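# Place the green block into the blue tray

## Task

Move the green block so it ends up inside the blue tray and stays there once the robot lets go.

## Robot and tools

Robot: two arms, left_arm and right_arm, each ending in a two-finger gripper. All positions and orientations, whether sent or reported, use the scene frame. Its origin sits at table-top height halfway between the nominal arm bases; +x points out across the table, +z points up, and left_arm is on the +y side. Arm names do not match image left and right. Calibrated bases: left_arm at (+0.047, +0.308, 0) m with quat_wxyz (+1.000, 0, 0, -0.008); right_arm at (-0.025, -0.323, 0) m with quat_wxyz (+1.000, 0, 0, -0.016).

Gripper geometry: the fingers extend along the gripper's own +z axis and separate along its y axis. end_effector_position marks the point between the finger pads, roughly 1 cm short of the tips. Reported poses can be off by a few centimetres, more at long reach, and an arm may settle a few cm from its command in free air because of friction and weight.

The 16-number row: every arm command is one flat row of 16 numbers covering both arms, even if only one moves. Order: left_arm x, y, z, qw, qx, qy, qz, opening, then right_arm x, y, z, qw, qx, qy, qz, opening. x, y, z are an absolute target for end_effector_position in metres; the quaternion is an absolute target orientation, w first. Opening ranges from -1 (shut) to +1 (fully open, 0.094 m). It is a command, so 0 means half closed, not 'unchanged'. To keep an arm still, resend its last reported pose and intended opening each call; to hold an orientation, keep repeating the same quaternion rather than copying a drifted reported one.

execute_actions(actions, cameras): actions is a list of actions; each action is a table of up to 15 rows, one row per 1/30 s control step; a shorter table repeats its final row to fill 15 steps (0.5 s). Each position target must lie within 0.6 m of that gripper's current position along each of its own axes, or the action is rejected for both arms; the first action is checked against the last reported state. Per step, commanded orientation is clipped to 40 degrees from the measured one, so large turns need several actions. An empty actions list returns state plus images from all cameras.

move(target, speed, blend, opening_speed, grip_force, blocking, cameras): target is one 16-number row or a list of up to 15 rows of absolute poses (no 0.6 m check). Each gripper travels in a straight line from its Hand target. speed: m/s, 0.002 to 4.3, default 0.25 (turn rate up to twice that in rad/s); one value or one per target. blend: metres of corner rounding for intermediate targets; 0 stops at each. opening_speed: rate of the opening change per second on the -1..+1 scale, at least 0.2; use it to close gently. grip_force: newtons per finger pad, 10 to 50 (default full 50), one value or one per arm, persistent; lower forces close slowly. blocking=false returns after about 0.5 s while the motion continues; a new move replaces it. The whole list gets at most 10 s. Paths do not avoid obstacles or the other arm.

wait(seconds): 0 to 10 s, arms hold their last command. stop(): brakes a running move. zoom_image(camera, region): region [x0, y0, x1, y1] in pixels of that camera's latest image, no larger than 504 by 504. finished_scene(scene): scene is 1, optional; final and irreversible.

Cameras: cam_high, cam_low, cam_over, cam_left_wrist, cam_right_wrist, each 896x504; wrist views can lag while their arm moves. Pass names in cameras, ["all"] for all, [] for none.

Result lines: each arm's end_effector_position and end_effector_quat_wxyz; Hand target (where the arm is now being driven, possibly short of your command, so finish the rest next call); Tool commands (current opening commands); grip_measured (measured finger opening on the -1..+1 scale, reading a bit wide when empty and a bit narrower than a firmly held part); Joint positions (last number is opening in metres); Joint velocities (may be omitted or say within noise when still); joint torques (include arm weight, so not zero in free air). A move adds a 'move:' line: done means at rest within 10 mm and 2 degrees of target; off_target means resting elsewhere (contact, friction or reach); held means a check withheld steps or the clearance check stopped the path; fault signals an arm stop. limits=paced means a sent pose was clipped; limits=held means steps were withheld. MOTOR HOT warns of heat at 85 °C; at 100 °C an OVER-TEMPERATURE FAULT drops that arm for 30 to 60 s or more.

Suggested order: look with an empty call, find the green block and blue tray, open the gripper above the block, descend, close (grip_measured should settle near the block's width, not at -1), lift, carry over the tray, lower, open well above grip_measured, retreat, confirm with cameras, then finish.

Avoid: letting the block fall or releasing it while it moves; anything leaving the table; fast contacts or driving targets far past a contact; any touch between the two arms, including one gripper closing on the other's fingers; paths that sweep near an arm's own base (go around it); long holds at full stretch or pushing against unreachable poses, which heat motors.

Each tool is called after ">>>" as name(argument=value, ...), one argument or row to a line, values as JSON.

## Session

>>> execute_actions(
  actions=[],
  cameras=["all"],
)

Scene clock: 0.00 s.
left_arm: end_effector_position=(+0.5163, +0.4311, +0.2180) grip_measured=+1.000 end_effector_quat_wxyz=(+0.606, -0.009, +0.728, -0.321) | right_arm: end_effector_position=(+0.3864, -0.4401, +0.1550) grip_measured=+1.000 end_effector_quat_wxyz=(+0.125, -0.335, +0.931, +0.068)
Joint positions: left_arm=[0.588 1.437 0.622 0.697 1.044 -0.398 0.094] | right_arm=[-0.354 1.437 1.12 -1.156 -0.27 -1.064 0.094]
Joint velocities: within noise
Joint torques (N m): no reading
Heat: left arm: hottest shoulder 34 °C; right arm: hottest waist 36 °C.
Hand target: left_arm +0.5218, +0.4346, +0.2306; +0.616, +0.001, +0.722, -0.314 | right_arm +0.3954, -0.4437, +0.1668; +0.137, -0.337, +0.930, +0.058
Tool commands: left_gripper/opening=+1.0 right_gripper/opening=+1.0

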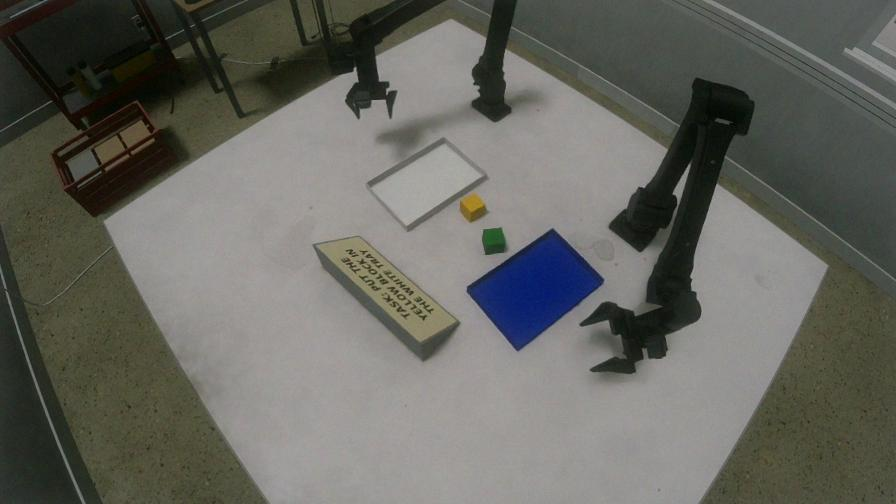

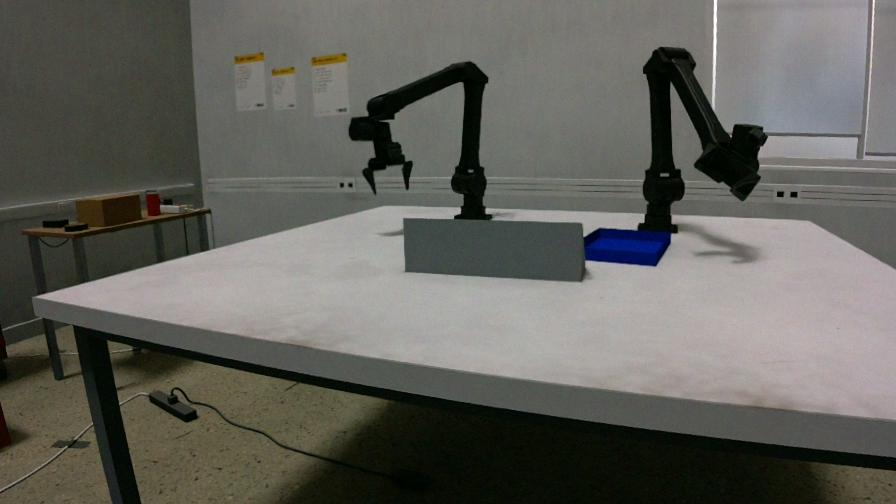

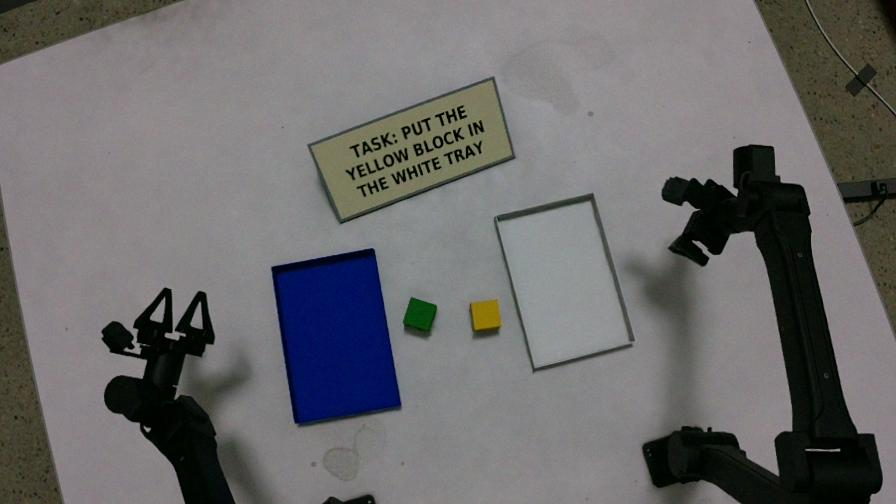

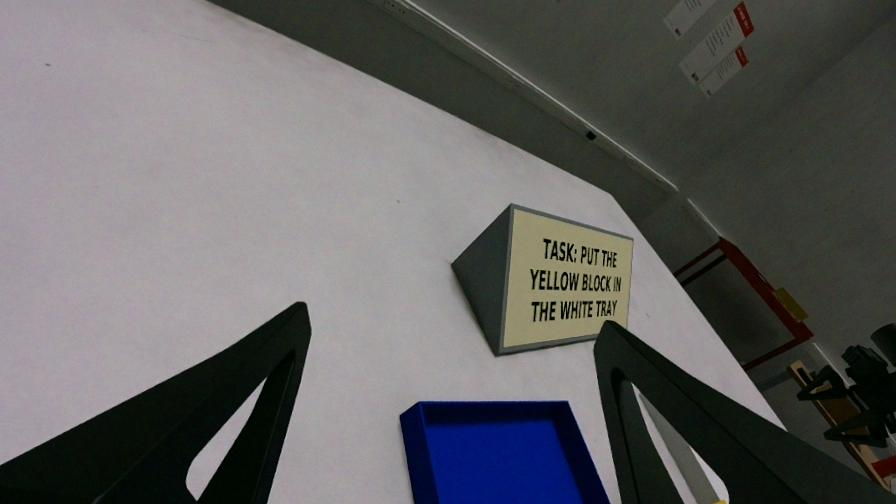

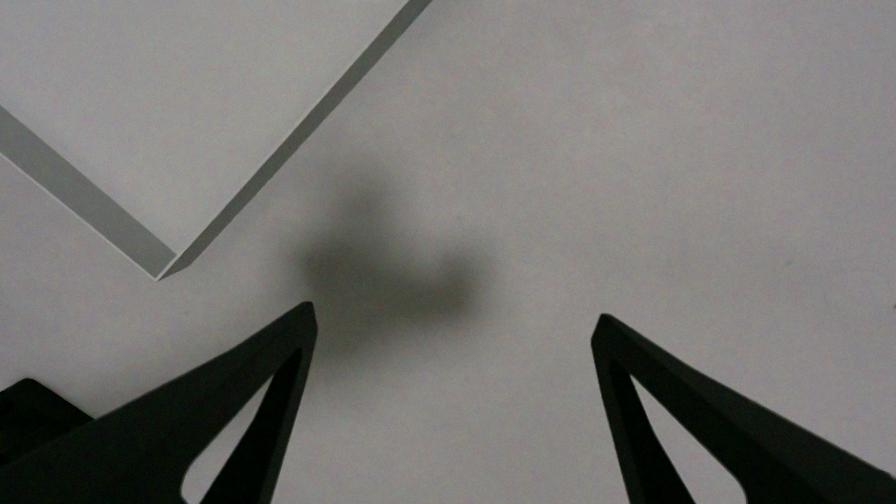

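>>> zoom_image(
  camera="cam_over",
  region=[260, 230, 540, 430],
)

>>> zoom_image(
  camera="cam_high",
  region=[440, 180, 620, 360],
)

Scaled by 1.800 from the camera's 896x504 image, which has a finer 1280x720 frame.

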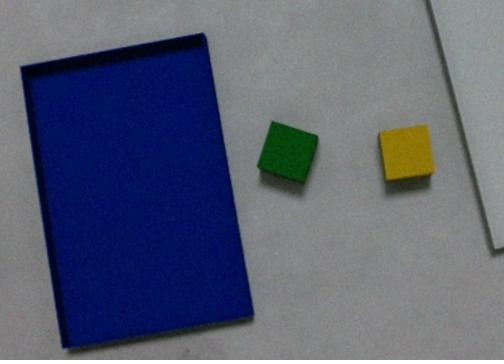

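Scaled by 2.800 from the camera's 896x504 image, which has a finer 1280x720 frame.

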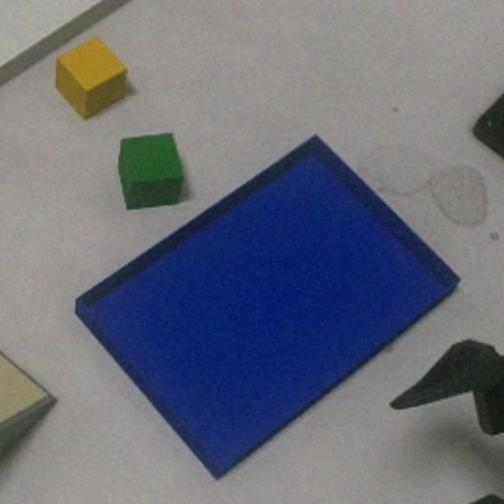

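>>> move(
  target=[0.378, 0.072, 0.16, 0, 0.3049, 0.9524, 0, 0.75, 0.3864, -0.4401, 0.1550, 0.125, -0.335, 0.931, 0.068, 1.0],
  speed=0.5,
  cameras=["cam_over", "cam_left_wrist", "cam_high"],
)

Scene clock: 82.97 s.
left_arm: end_effector_position=(+0.3618, +0.0830, +0.1439) grip_measured=+0.752 end_effector_quat_wxyz=(-0.017, +0.313, +0.950, +0.003) | right_arm: end_effector_position=(+0.3864, -0.4401, +0.1550) grip_measured=+1.000 end_effector_quat_wxyz=(+0.125, -0.335, +0.931, +0.068)
Joint positions: left_arm=[-0.602 1.425 1.096 -1.276 0.004 0.019 0.082] | right_arm=[-0.354 1.437 1.12 -1.156 -0.27 -1.064 0.094]
Joint torques (N m): left_arm=[-1.61 -8.53 12.07 -0.2 -0.15 -0.2] | right_arm=[0.44 -11.99 7.94 0.18 -0.21 0.12]
Heat: left arm: hottest elbow 36 °C; right arm: hottest elbow 41 °C.
Hand target: left_arm +0.3773, +0.0725, +0.1602; +0.001, +0.305, +0.952, +0.000 | right_arm +0.3865, -0.4401, +0.1550; +0.125, -0.335, +0.931, +0.068
Off the commanded pose: left_arm 0.025 m, 2 deg | right_arm 0.000 m, 0 deg.
move: off_target (left_arm)
camera_calibration:
cam_left_wrist: T_world_to_cam=[[-0.53848, -0.842374, 0.0211014, 0.261406], [-0.654536, 0.433915, 0.619112, 0.136495], [-0.53068, 0.319568, -0.785019, 0.39473], [0, 0, 0, 1]] pos_world=[0.439578, 0.0348314, 0.219849]
Images, in order (width x height): cam_high 896x504, cam_over 896x504, cam_left_wrist 896x504.

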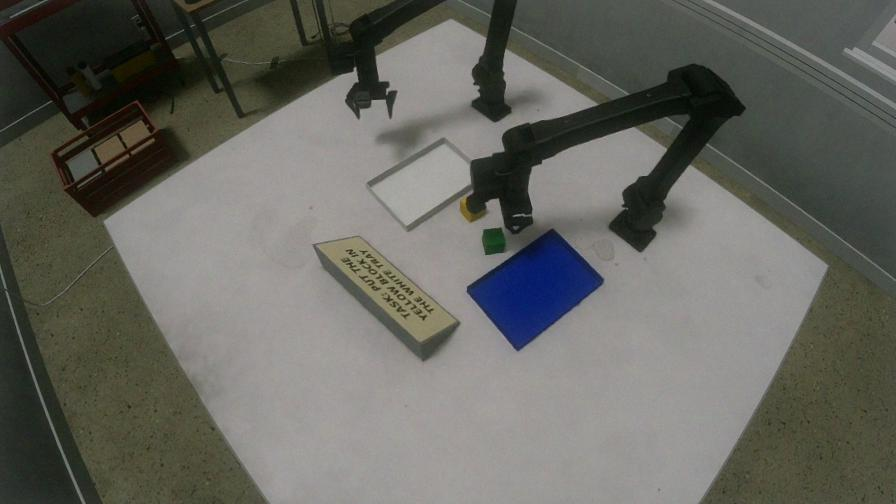

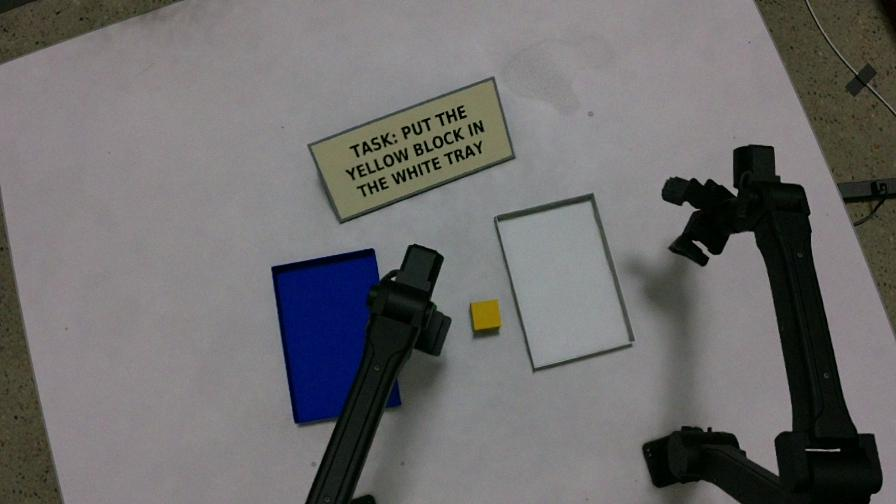

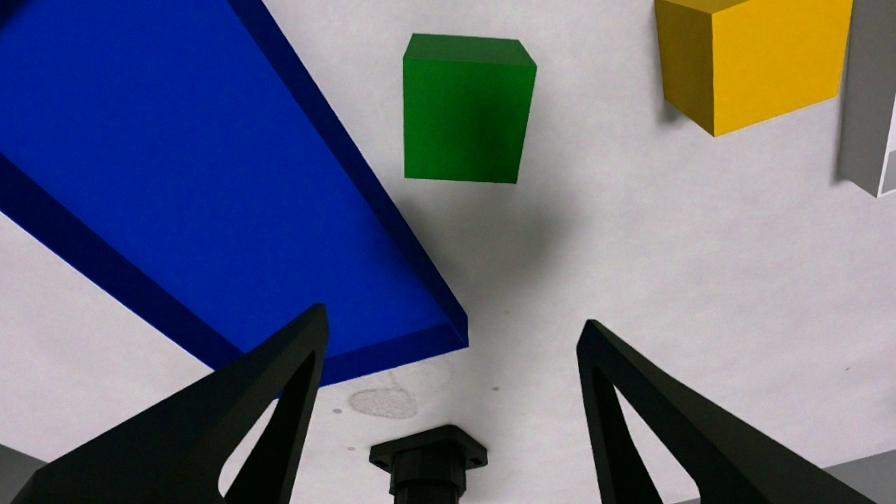

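>>> move(
  target=[0.3985, 0.0465, 0.121, 0, 0.2965, 0.955, 0, 0.4, 0.3864, -0.4401, 0.1550, 0.125, -0.335, 0.931, 0.068, 1.0],
  speed=0.3,
  cameras=["cam_left_wrist", "cam_high"],
)

Scene clock: 137.20 s.
left_arm: end_effector_position=(+0.3792, +0.0640, +0.1058) grip_measured=+0.402 end_effector_quat_wxyz=(-0.029, +0.300, +0.953, +0.008) | right_arm: end_effector_position=(+0.3864, -0.4401, +0.1550) grip_measured=+1.000 end_effector_quat_wxyz=(+0.125, -0.335, +0.931, +0.068)
Joint positions: left_arm=[-0.615 1.543 1.117 -1.205 0.004 -0.02 0.066] | right_arm=[-0.354 1.437 1.12 -1.156 -0.27 -1.064 0.094]
Joint torques (N m): left_arm=[-2.08 -10.34 11.51 0.75 -0.1 -0.18] | right_arm=[0.44 -12.22 7.99 -0.02 -0.2 0.1]
Heat: left arm: hottest elbow 41 °C; right arm: hottest elbow 41 °C.
Hand target: left_arm +0.3975, +0.0472, +0.1216; +0.000, +0.297, +0.955, +0.000 | right_arm +0.3865, -0.4401, +0.1550; +0.125, -0.335, +0.931, +0.068
Off the commanded pose: left_arm 0.030 m, 3 deg | right_arm 0.000 m, 0 deg.
move: off_target (left_arm)
camera_calibration:
cam_left_wrist: T_world_to_cam=[[-0.516695, -0.85599, 0.0175211, 0.24865], [-0.652666, 0.407044, 0.639017, 0.178571], [-0.554124, 0.318741, -0.768993, 0.387335], [0, 0, 0, 1]] pos_world=[0.459655, 0.0166963, 0.179391]
Images, in order (width x height): cam_high 896x504, cam_left_wrist 896x504.

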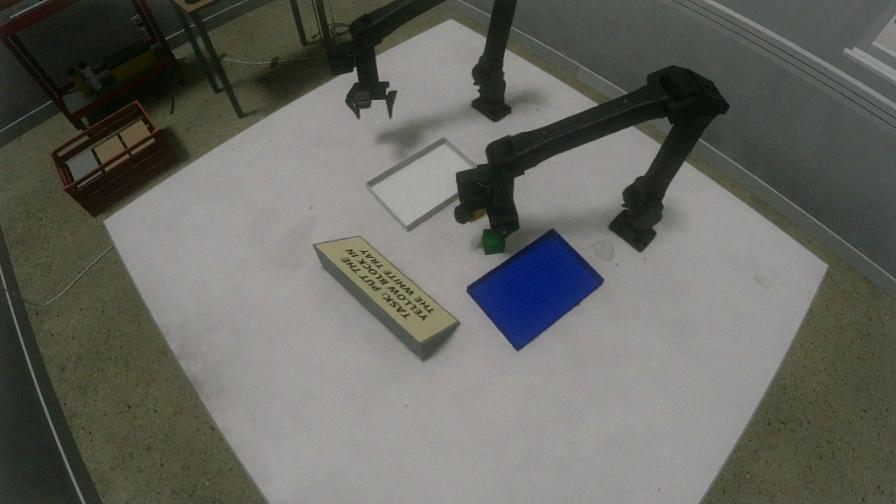

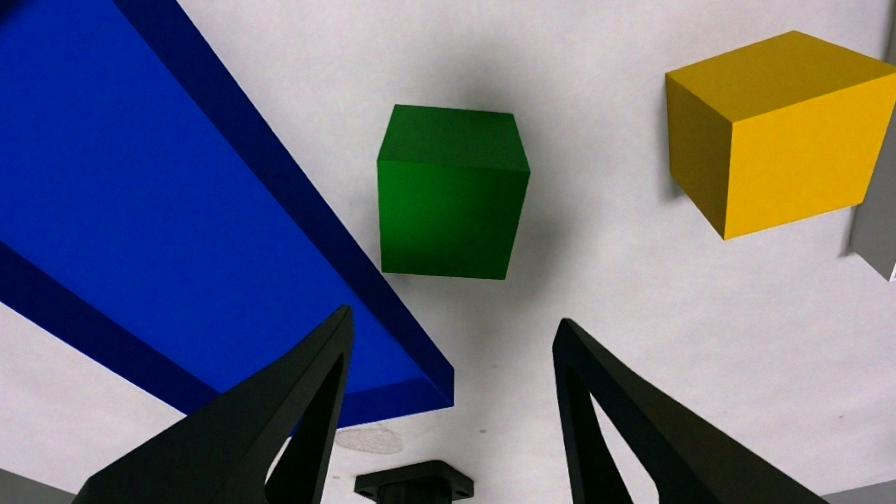

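>>> move(
  target=[
    [0.4044, 0.0407, 0.0552, 0.0284, 0.2964, 0.9546, -0.0088, 0.4, 0.3864, -0.4401, 0.1550, 0.125, -0.335, 0.931, 0.068, 1.0],
    [0.4044, 0.0407, 0.0552, 0.0284, 0.2964, 0.9546, -0.0088, -0.1, 0.3864, -0.4401, 0.1550, 0.125, -0.335, 0.931, 0.068, 1.0],
  ],
  speed=0.15,
  opening_speed=1.0,
  cameras=["cam_left_wrist", "cam_high"],
)

Scene clock: 203.20 s.
left_arm: end_effector_position=(+0.4043, +0.0452, +0.0579) grip_measured=+0.039 end_effector_quat_wxyz=(+0.025, +0.300, +0.954, -0.009) | right_arm: end_effector_position=(+0.3864, -0.4401, +0.1550) grip_measured=+1.000 end_effector_quat_wxyz=(+0.125, -0.335, +0.931, +0.068)
Joint positions: left_arm=[-0.617 1.612 1.059 -0.964 0.001 -0.023 0.049] | right_arm=[-0.354 1.437 1.12 -1.156 -0.27 -1.064 0.094]
Joint torques (N m): left_arm=[-1.9 -10.93 7.24 0.85 -0.09 -0.18] | right_arm=[0.67 -12.28 7.94 0.12 -0.22 0.11]
Heat: left arm: hottest elbow 41 °C; right arm: hottest elbow 41 °C.
Hand target: left_arm +0.4044, +0.0408, +0.0552; +0.028, +0.296, +0.955, -0.009 | right_arm +0.3865, -0.4401, +0.1550; +0.125, -0.335, +0.931, +0.068
Off the commanded pose: left_arm 0.005 m, 1 deg | right_arm 0.000 m, 0 deg.
move: done
camera_calibration:
cam_left_wrist: T_world_to_cam=[[-0.51737, -0.855422, 0.0241008, 0.246195], [-0.708823, 0.444144, 0.548002, 0.259504], [-0.479477, 0.266437, -0.83613, 0.346527], [0, 0, 0, 1]] pos_world=[0.477468, 0.00301587, 0.141599]
Images, in order (width x height): cam_high 896x504, cam_left_wrist 896x504.

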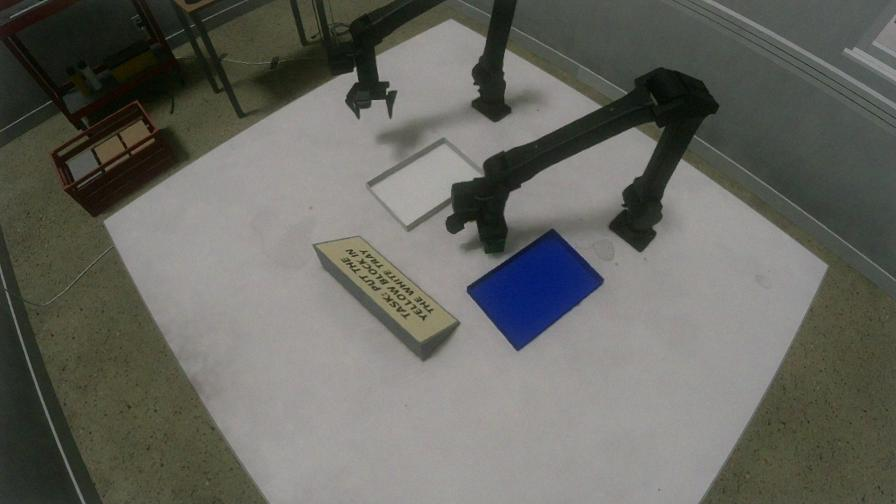

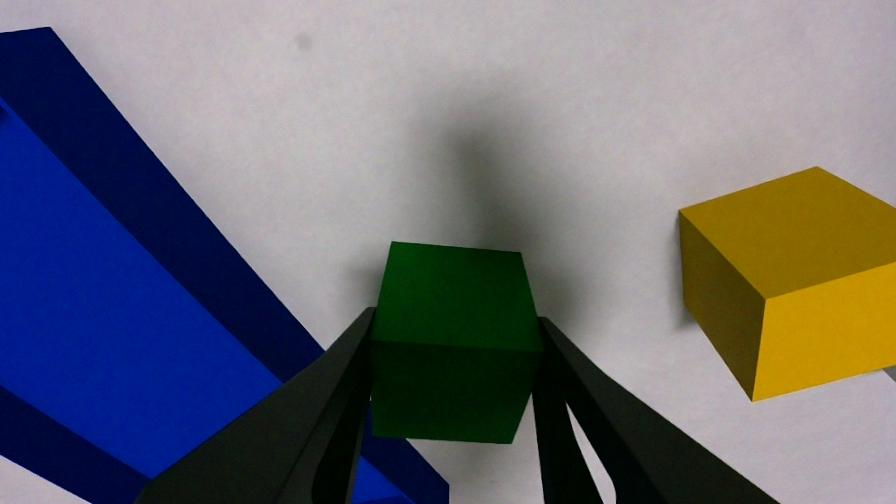

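>>> move(
  target=[
    [0.4044, 0.0407, 0.0552, 0.0284, 0.2964, 0.9546, -0.0088, 0.4, 0.3864, -0.4401, 0.1550, 0.125, -0.335, 0.931, 0.068, 1.0],
    [0.3889, 0.0518, 0.047, 0.0284, 0.2964, 0.9546, -0.0088, 0.4, 0.3864, -0.4401, 0.1550, 0.125, -0.335, 0.931, 0.068, 1.0],
    [0.3889, 0.0518, 0.047, 0.0284, 0.2964, 0.9546, -0.0088, -0.1, 0.3864, -0.4401, 0.1550, 0.125, -0.335, 0.931, 0.068, 1.0],
  ],
  speed=0.12,
  opening_speed=1.0,
  cameras=["cam_left_wrist"],
)

Scene clock: 247.67 s.
left_arm: end_effector_position=(+0.3883, +0.0566, +0.0385) grip_measured=+0.046 end_effector_quat_wxyz=(+0.013, +0.300, +0.954, -0.005) | right_arm: end_effector_position=(+0.3864, -0.4401, +0.1550) grip_measured=+1.000 end_effector_quat_wxyz=(+0.125, -0.335, +0.931, +0.068)
Joint positions: left_arm=[-0.618 1.61 0.997 -0.93 0.001 -0.024 0.049] | right_arm=[-0.354 1.437 1.12 -1.156 -0.27 -1.064 0.094]
Joint torques (N m): left_arm=[-1.96 -13.16 6.56 1.01 -0.09 -0.21] | right_arm=[0.26 -12.1 7.99 0.06 -0.24 0.1]
Heat: left arm: hottest elbow 40 °C; right arm: hottest elbow 42 °C.
Hand target: left_arm +0.3889, +0.0519, +0.0470; +0.028, +0.296, +0.955, -0.009 | right_arm +0.3865, -0.4401, +0.1550; +0.125, -0.335, +0.931, +0.068
Off the commanded pose: left_arm 0.010 m, 2 deg | right_arm 0.000 m, 0 deg.
move: done
camera_calibration:
cam_left_wrist: T_world_to_cam=[[-0.516851, -0.855799, 0.0217597, 0.248058], [-0.696979, 0.43542, 0.569763, 0.248811], [-0.497077, 0.279317, -0.821521, 0.325132], [0, 0, 0, 1]] pos_world=[0.463241, 0.0131357, 0.119941]
Images, in order (width x height): cam_left_wrist 896x504.

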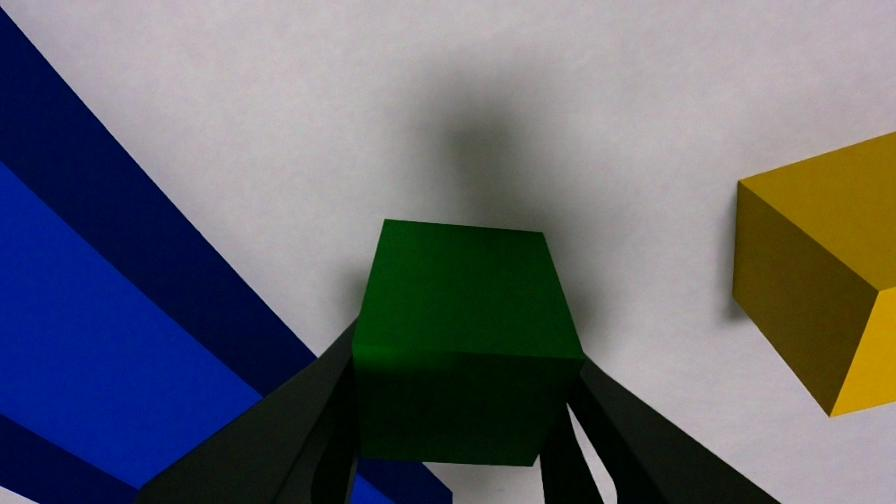

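>>> move(
  target=[
    [0.3889, 0.0518, 0.14, 0.0284, 0.2964, 0.9546, -0.0088, -0.1, 0.3864, -0.4401, 0.1550, 0.125, -0.335, 0.931, 0.068, 1.0],
    [0.450, 0.207, 0.14, 0.0295, 0.1219, 0.9921, -0.0036, -0.1, 0.3864, -0.4401, 0.1550, 0.125, -0.335, 0.931, 0.068, 1.0],
    [0.450, 0.207, 0.085, 0.0295, 0.1219, 0.9921, -0.0036, -0.1, 0.3864, -0.4401, 0.1550, 0.125, -0.335, 0.931, 0.068, 1.0],
  ],
  speed=0.25,
  blend=[0.03, 0.03, 0],
  cameras=["cam_left_wrist", "cam_high"],
)

Scene clock: 283.90 s.
left_arm: end_effector_position=(+0.4455, +0.2073, +0.0849) grip_measured=+0.046 end_effector_quat_wxyz=(+0.023, +0.115, +0.993, -0.002) | right_arm: end_effector_position=(+0.3864, -0.4401, +0.1550) grip_measured=+1.000 end_effector_quat_wxyz=(+0.125, -0.335, +0.931, +0.068)
Joint positions: left_arm=[-0.232 1.5 1.008 -1.032 -0.002 -0.016 0.049] | right_arm=[-0.354 1.437 1.12 -1.156 -0.27 -1.064 0.094]
Joint torques (N m): left_arm=[-1.44 -9.99 7.65 1.06 0.08 0.1] | right_arm=[0.44 -12.51 7.95 0.08 -0.22 0.12]
Heat: left arm: hottest elbow 38 °C; right arm: hottest elbow 42 °C.
Hand target: left_arm +0.4500, +0.2070, +0.0851; +0.030, +0.122, +0.992, -0.003 | right_arm +0.3865, -0.4401, +0.1550; +0.125, -0.335, +0.931, +0.068
Off the commanded pose: left_arm 0.005 m, 1 deg | right_arm 0.000 m, 0 deg.
move: done; blend cut to 0.0275 m at target 2
camera_calibration:
cam_left_wrist: T_world_to_cam=[[-0.164437, -0.986175, 0.0204816, 0.275737], [-0.819312, 0.148118, 0.553885, 0.312085], [-0.549261, 0.0742986, -0.832341, 0.416192], [0, 0, 0, 1]] pos_world=[0.529635, 0.194777, 0.167907]
Images, in order (width x height): cam_high 896x504, cam_left_wrist 896x504.

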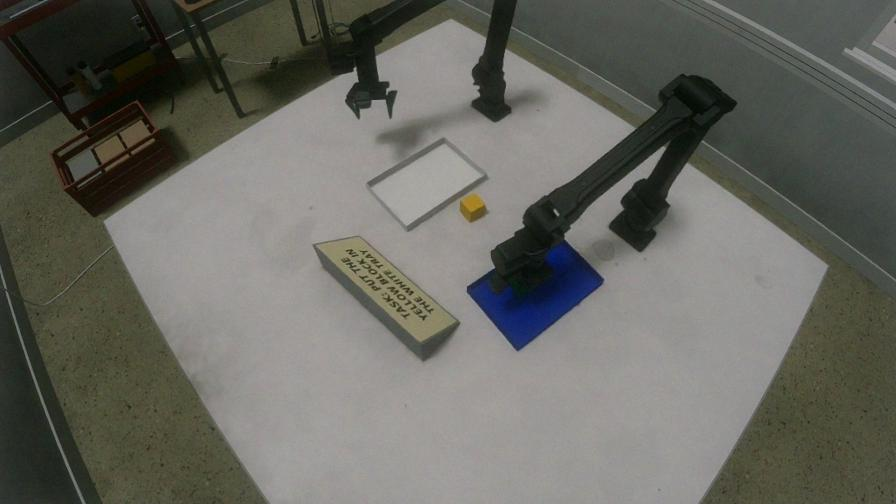

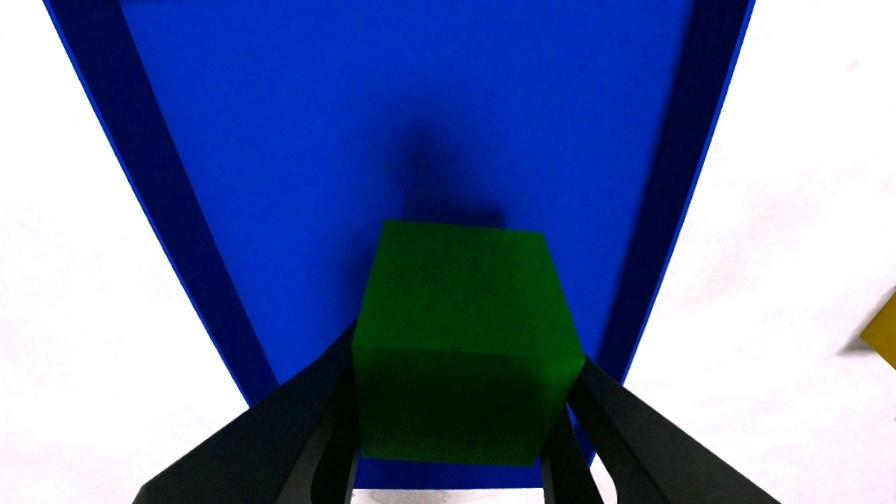

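>>> move(
  target=[0.450, 0.207, 0.045, 0.0295, 0.1219, 0.9921, -0.0036, -0.1, 0.3864, -0.4401, 0.1550, 0.125, -0.335, 0.931, 0.068, 1.0],
  speed=0.1,
  cameras=[],
)

Scene clock: 289.77 s.
left_arm: end_effector_position=(+0.4468, +0.2070, +0.0469) grip_measured=+0.046 end_effector_quat_wxyz=(+0.026, +0.115, +0.993, -0.002) | right_arm: end_effector_position=(+0.3864, -0.4401, +0.1550) grip_measured=+1.000 end_effector_quat_wxyz=(+0.125, -0.335, +0.931, +0.068)
Joint positions: left_arm=[-0.232 1.556 0.957 -0.919 -0.002 -0.016 0.049] | right_arm=[-0.354 1.437 1.12 -1.156 -0.27 -1.064 0.094]
Joint torques (N m): left_arm=[-0.97 -9.29 7.01 0.9 0.09 0.12] | right_arm=[0.32 -12.69 8.02 0.12 -0.21 0.1]
Heat: left arm: hottest elbow 38 °C; right arm: hottest elbow 42 °C.
Hand target: left_arm +0.4499, +0.2070, +0.0450; +0.029, +0.122, +0.992, -0.003 | right_arm +0.3865, -0.4401, +0.1550; +0.125, -0.335, +0.931, +0.068
Off the commanded pose: left_arm 0.004 m, 1 deg | right_arm 0.000 m, 0 deg.
move: done
No camera images: "cameras" was empty.

>>> move(
  target=[0.450, 0.207, 0.036, 0.0295, 0.1219, 0.9921, -0.0036, -0.1, 0.3864, -0.4401, 0.1550, 0.125, -0.335, 0.931, 0.068, 1.0],
  speed=0.05,
  cameras=["cam_left_wrist"],
)

Scene clock: 294.70 s.
left_arm: end_effector_position=(+0.4482, +0.2067, +0.0409) grip_measured=+0.046 end_effector_quat_wxyz=(+0.029, +0.115, +0.993, -0.003) | right_arm: end_effector_position=(+0.3864, -0.4401, +0.1550) grip_measured=+1.000 end_effector_quat_wxyz=(+0.125, -0.335, +0.931, +0.068)
Joint positions: left_arm=[-0.232 1.566 0.949 -0.896 -0.002 -0.016 0.049] | right_arm=[-0.354 1.437 1.12 -1.156 -0.27 -1.064 0.094]
Joint torques (N m): left_arm=[-1.49 -9.35 6.78 1.11 0.11 0.12] | right_arm=[0.67 -12.16 7.87 0.14 -0.21 0.11]
Heat: left arm: hottest elbow 38 °C; right arm: hottest elbow 42 °C.
Hand target: left_arm +0.4499, +0.2070, +0.0361; +0.030, +0.122, +0.992, -0.004 | right_arm +0.3865, -0.4401, +0.1550; +0.125, -0.335, +0.931, +0.068
Off the commanded pose: left_arm 0.005 m, 1 deg | right_arm 0.000 m, 0 deg.
move: done
camera_calibration:
cam_left_wrist: T_world_to_cam=[[-0.164586, -0.986131, 0.0213951, 0.276458], [-0.825405, 0.149571, 0.544367, 0.34152], [-0.540017, 0.0719355, -0.838574, 0.377684], [0, 0, 0, 1]] pos_world=[0.531349, 0.194373, 0.124888]
Images, in order (width x height): cam_left_wrist 896x504.

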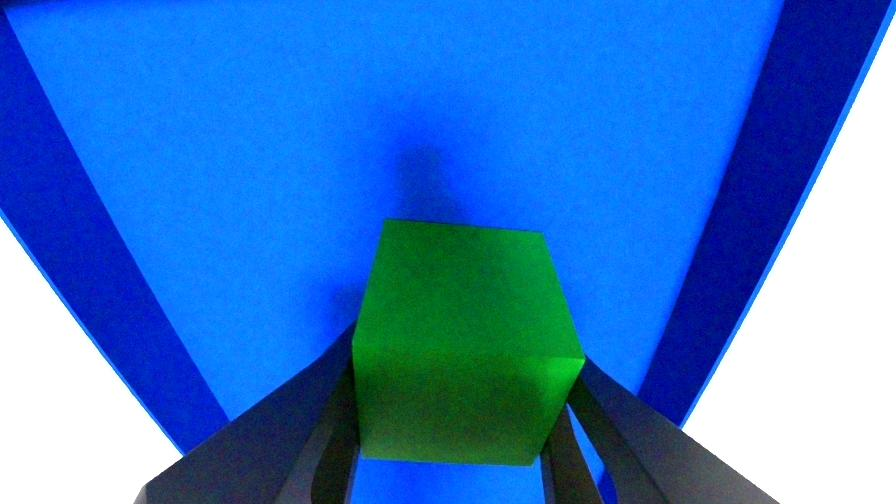

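>>> move(
  target=[
    [0.450, 0.207, 0.036, 0.0295, 0.1219, 0.9921, -0.0036, 0.45, 0.3864, -0.4401, 0.1550, 0.125, -0.335, 0.931, 0.068, 1.0],
    [0.450, 0.207, 0.15, 0.0295, 0.1219, 0.9921, -0.0036, 0.45, 0.3864, -0.4401, 0.1550, 0.125, -0.335, 0.931, 0.068, 1.0],
  ],
  speed=0.2,
  opening_speed=1.0,
  cameras=["cam_left_wrist"],
)

Scene clock: 303.20 s.
left_arm: end_effector_position=(+0.4321, +0.2107, +0.1282) grip_measured=+0.448 end_effector_quat_wxyz=(+0.006, +0.115, +0.993, +0.000) | right_arm: end_effector_position=(+0.3864, -0.4401, +0.1550) grip_measured=+1.000 end_effector_quat_wxyz=(+0.125, -0.335, +0.931, +0.068)
Joint positions: left_arm=[-0.232 1.437 1.065 -1.188 -0.002 -0.016 0.068] | right_arm=[-0.354 1.437 1.12 -1.156 -0.27 -1.064 0.094]
Joint torques (N m): left_arm=[-1.03 -10.46 11.67 0.06 0.07 0.08] | right_arm=[0.32 -11.93 7.92 0.02 -0.21 0.1]
Heat: left arm: hottest elbow 38 °C; right arm: hottest elbow 42 °C.
Hand target: left_arm +0.4489, +0.2073, +0.1500; +0.030, +0.122, +0.992, -0.003 | right_arm +0.3865, -0.4401, +0.1550; +0.125, -0.335, +0.931, +0.068
Off the commanded pose: left_arm 0.028 m, 3 deg | right_arm 0.000 m, 0 deg.
move: off_target (left_arm)
camera_calibration:
cam_left_wrist: T_world_to_cam=[[-0.163761, -0.986345, 0.0175087, 0.276135], [-0.799745, 0.143129, 0.583029, 0.26537], [-0.577573, 0.0814748, -0.812263, 0.452831], [0, 0, 0, 1]] pos_world=[0.518991, 0.197488, 0.208265]
Images, in order (width x height): cam_left_wrist 896x504.

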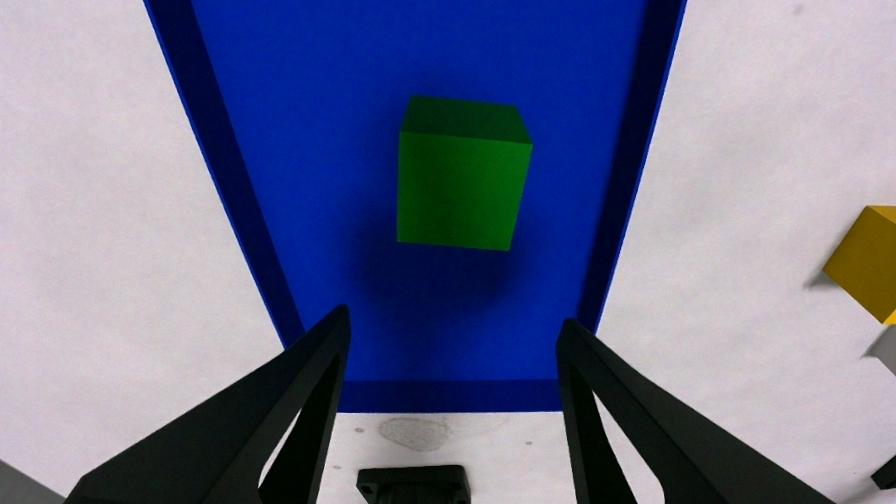

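The green block is resting flat inside the blue tray and the gripper is clear of it.

>>> finished_scene(
)

The scene is finished: the task was done.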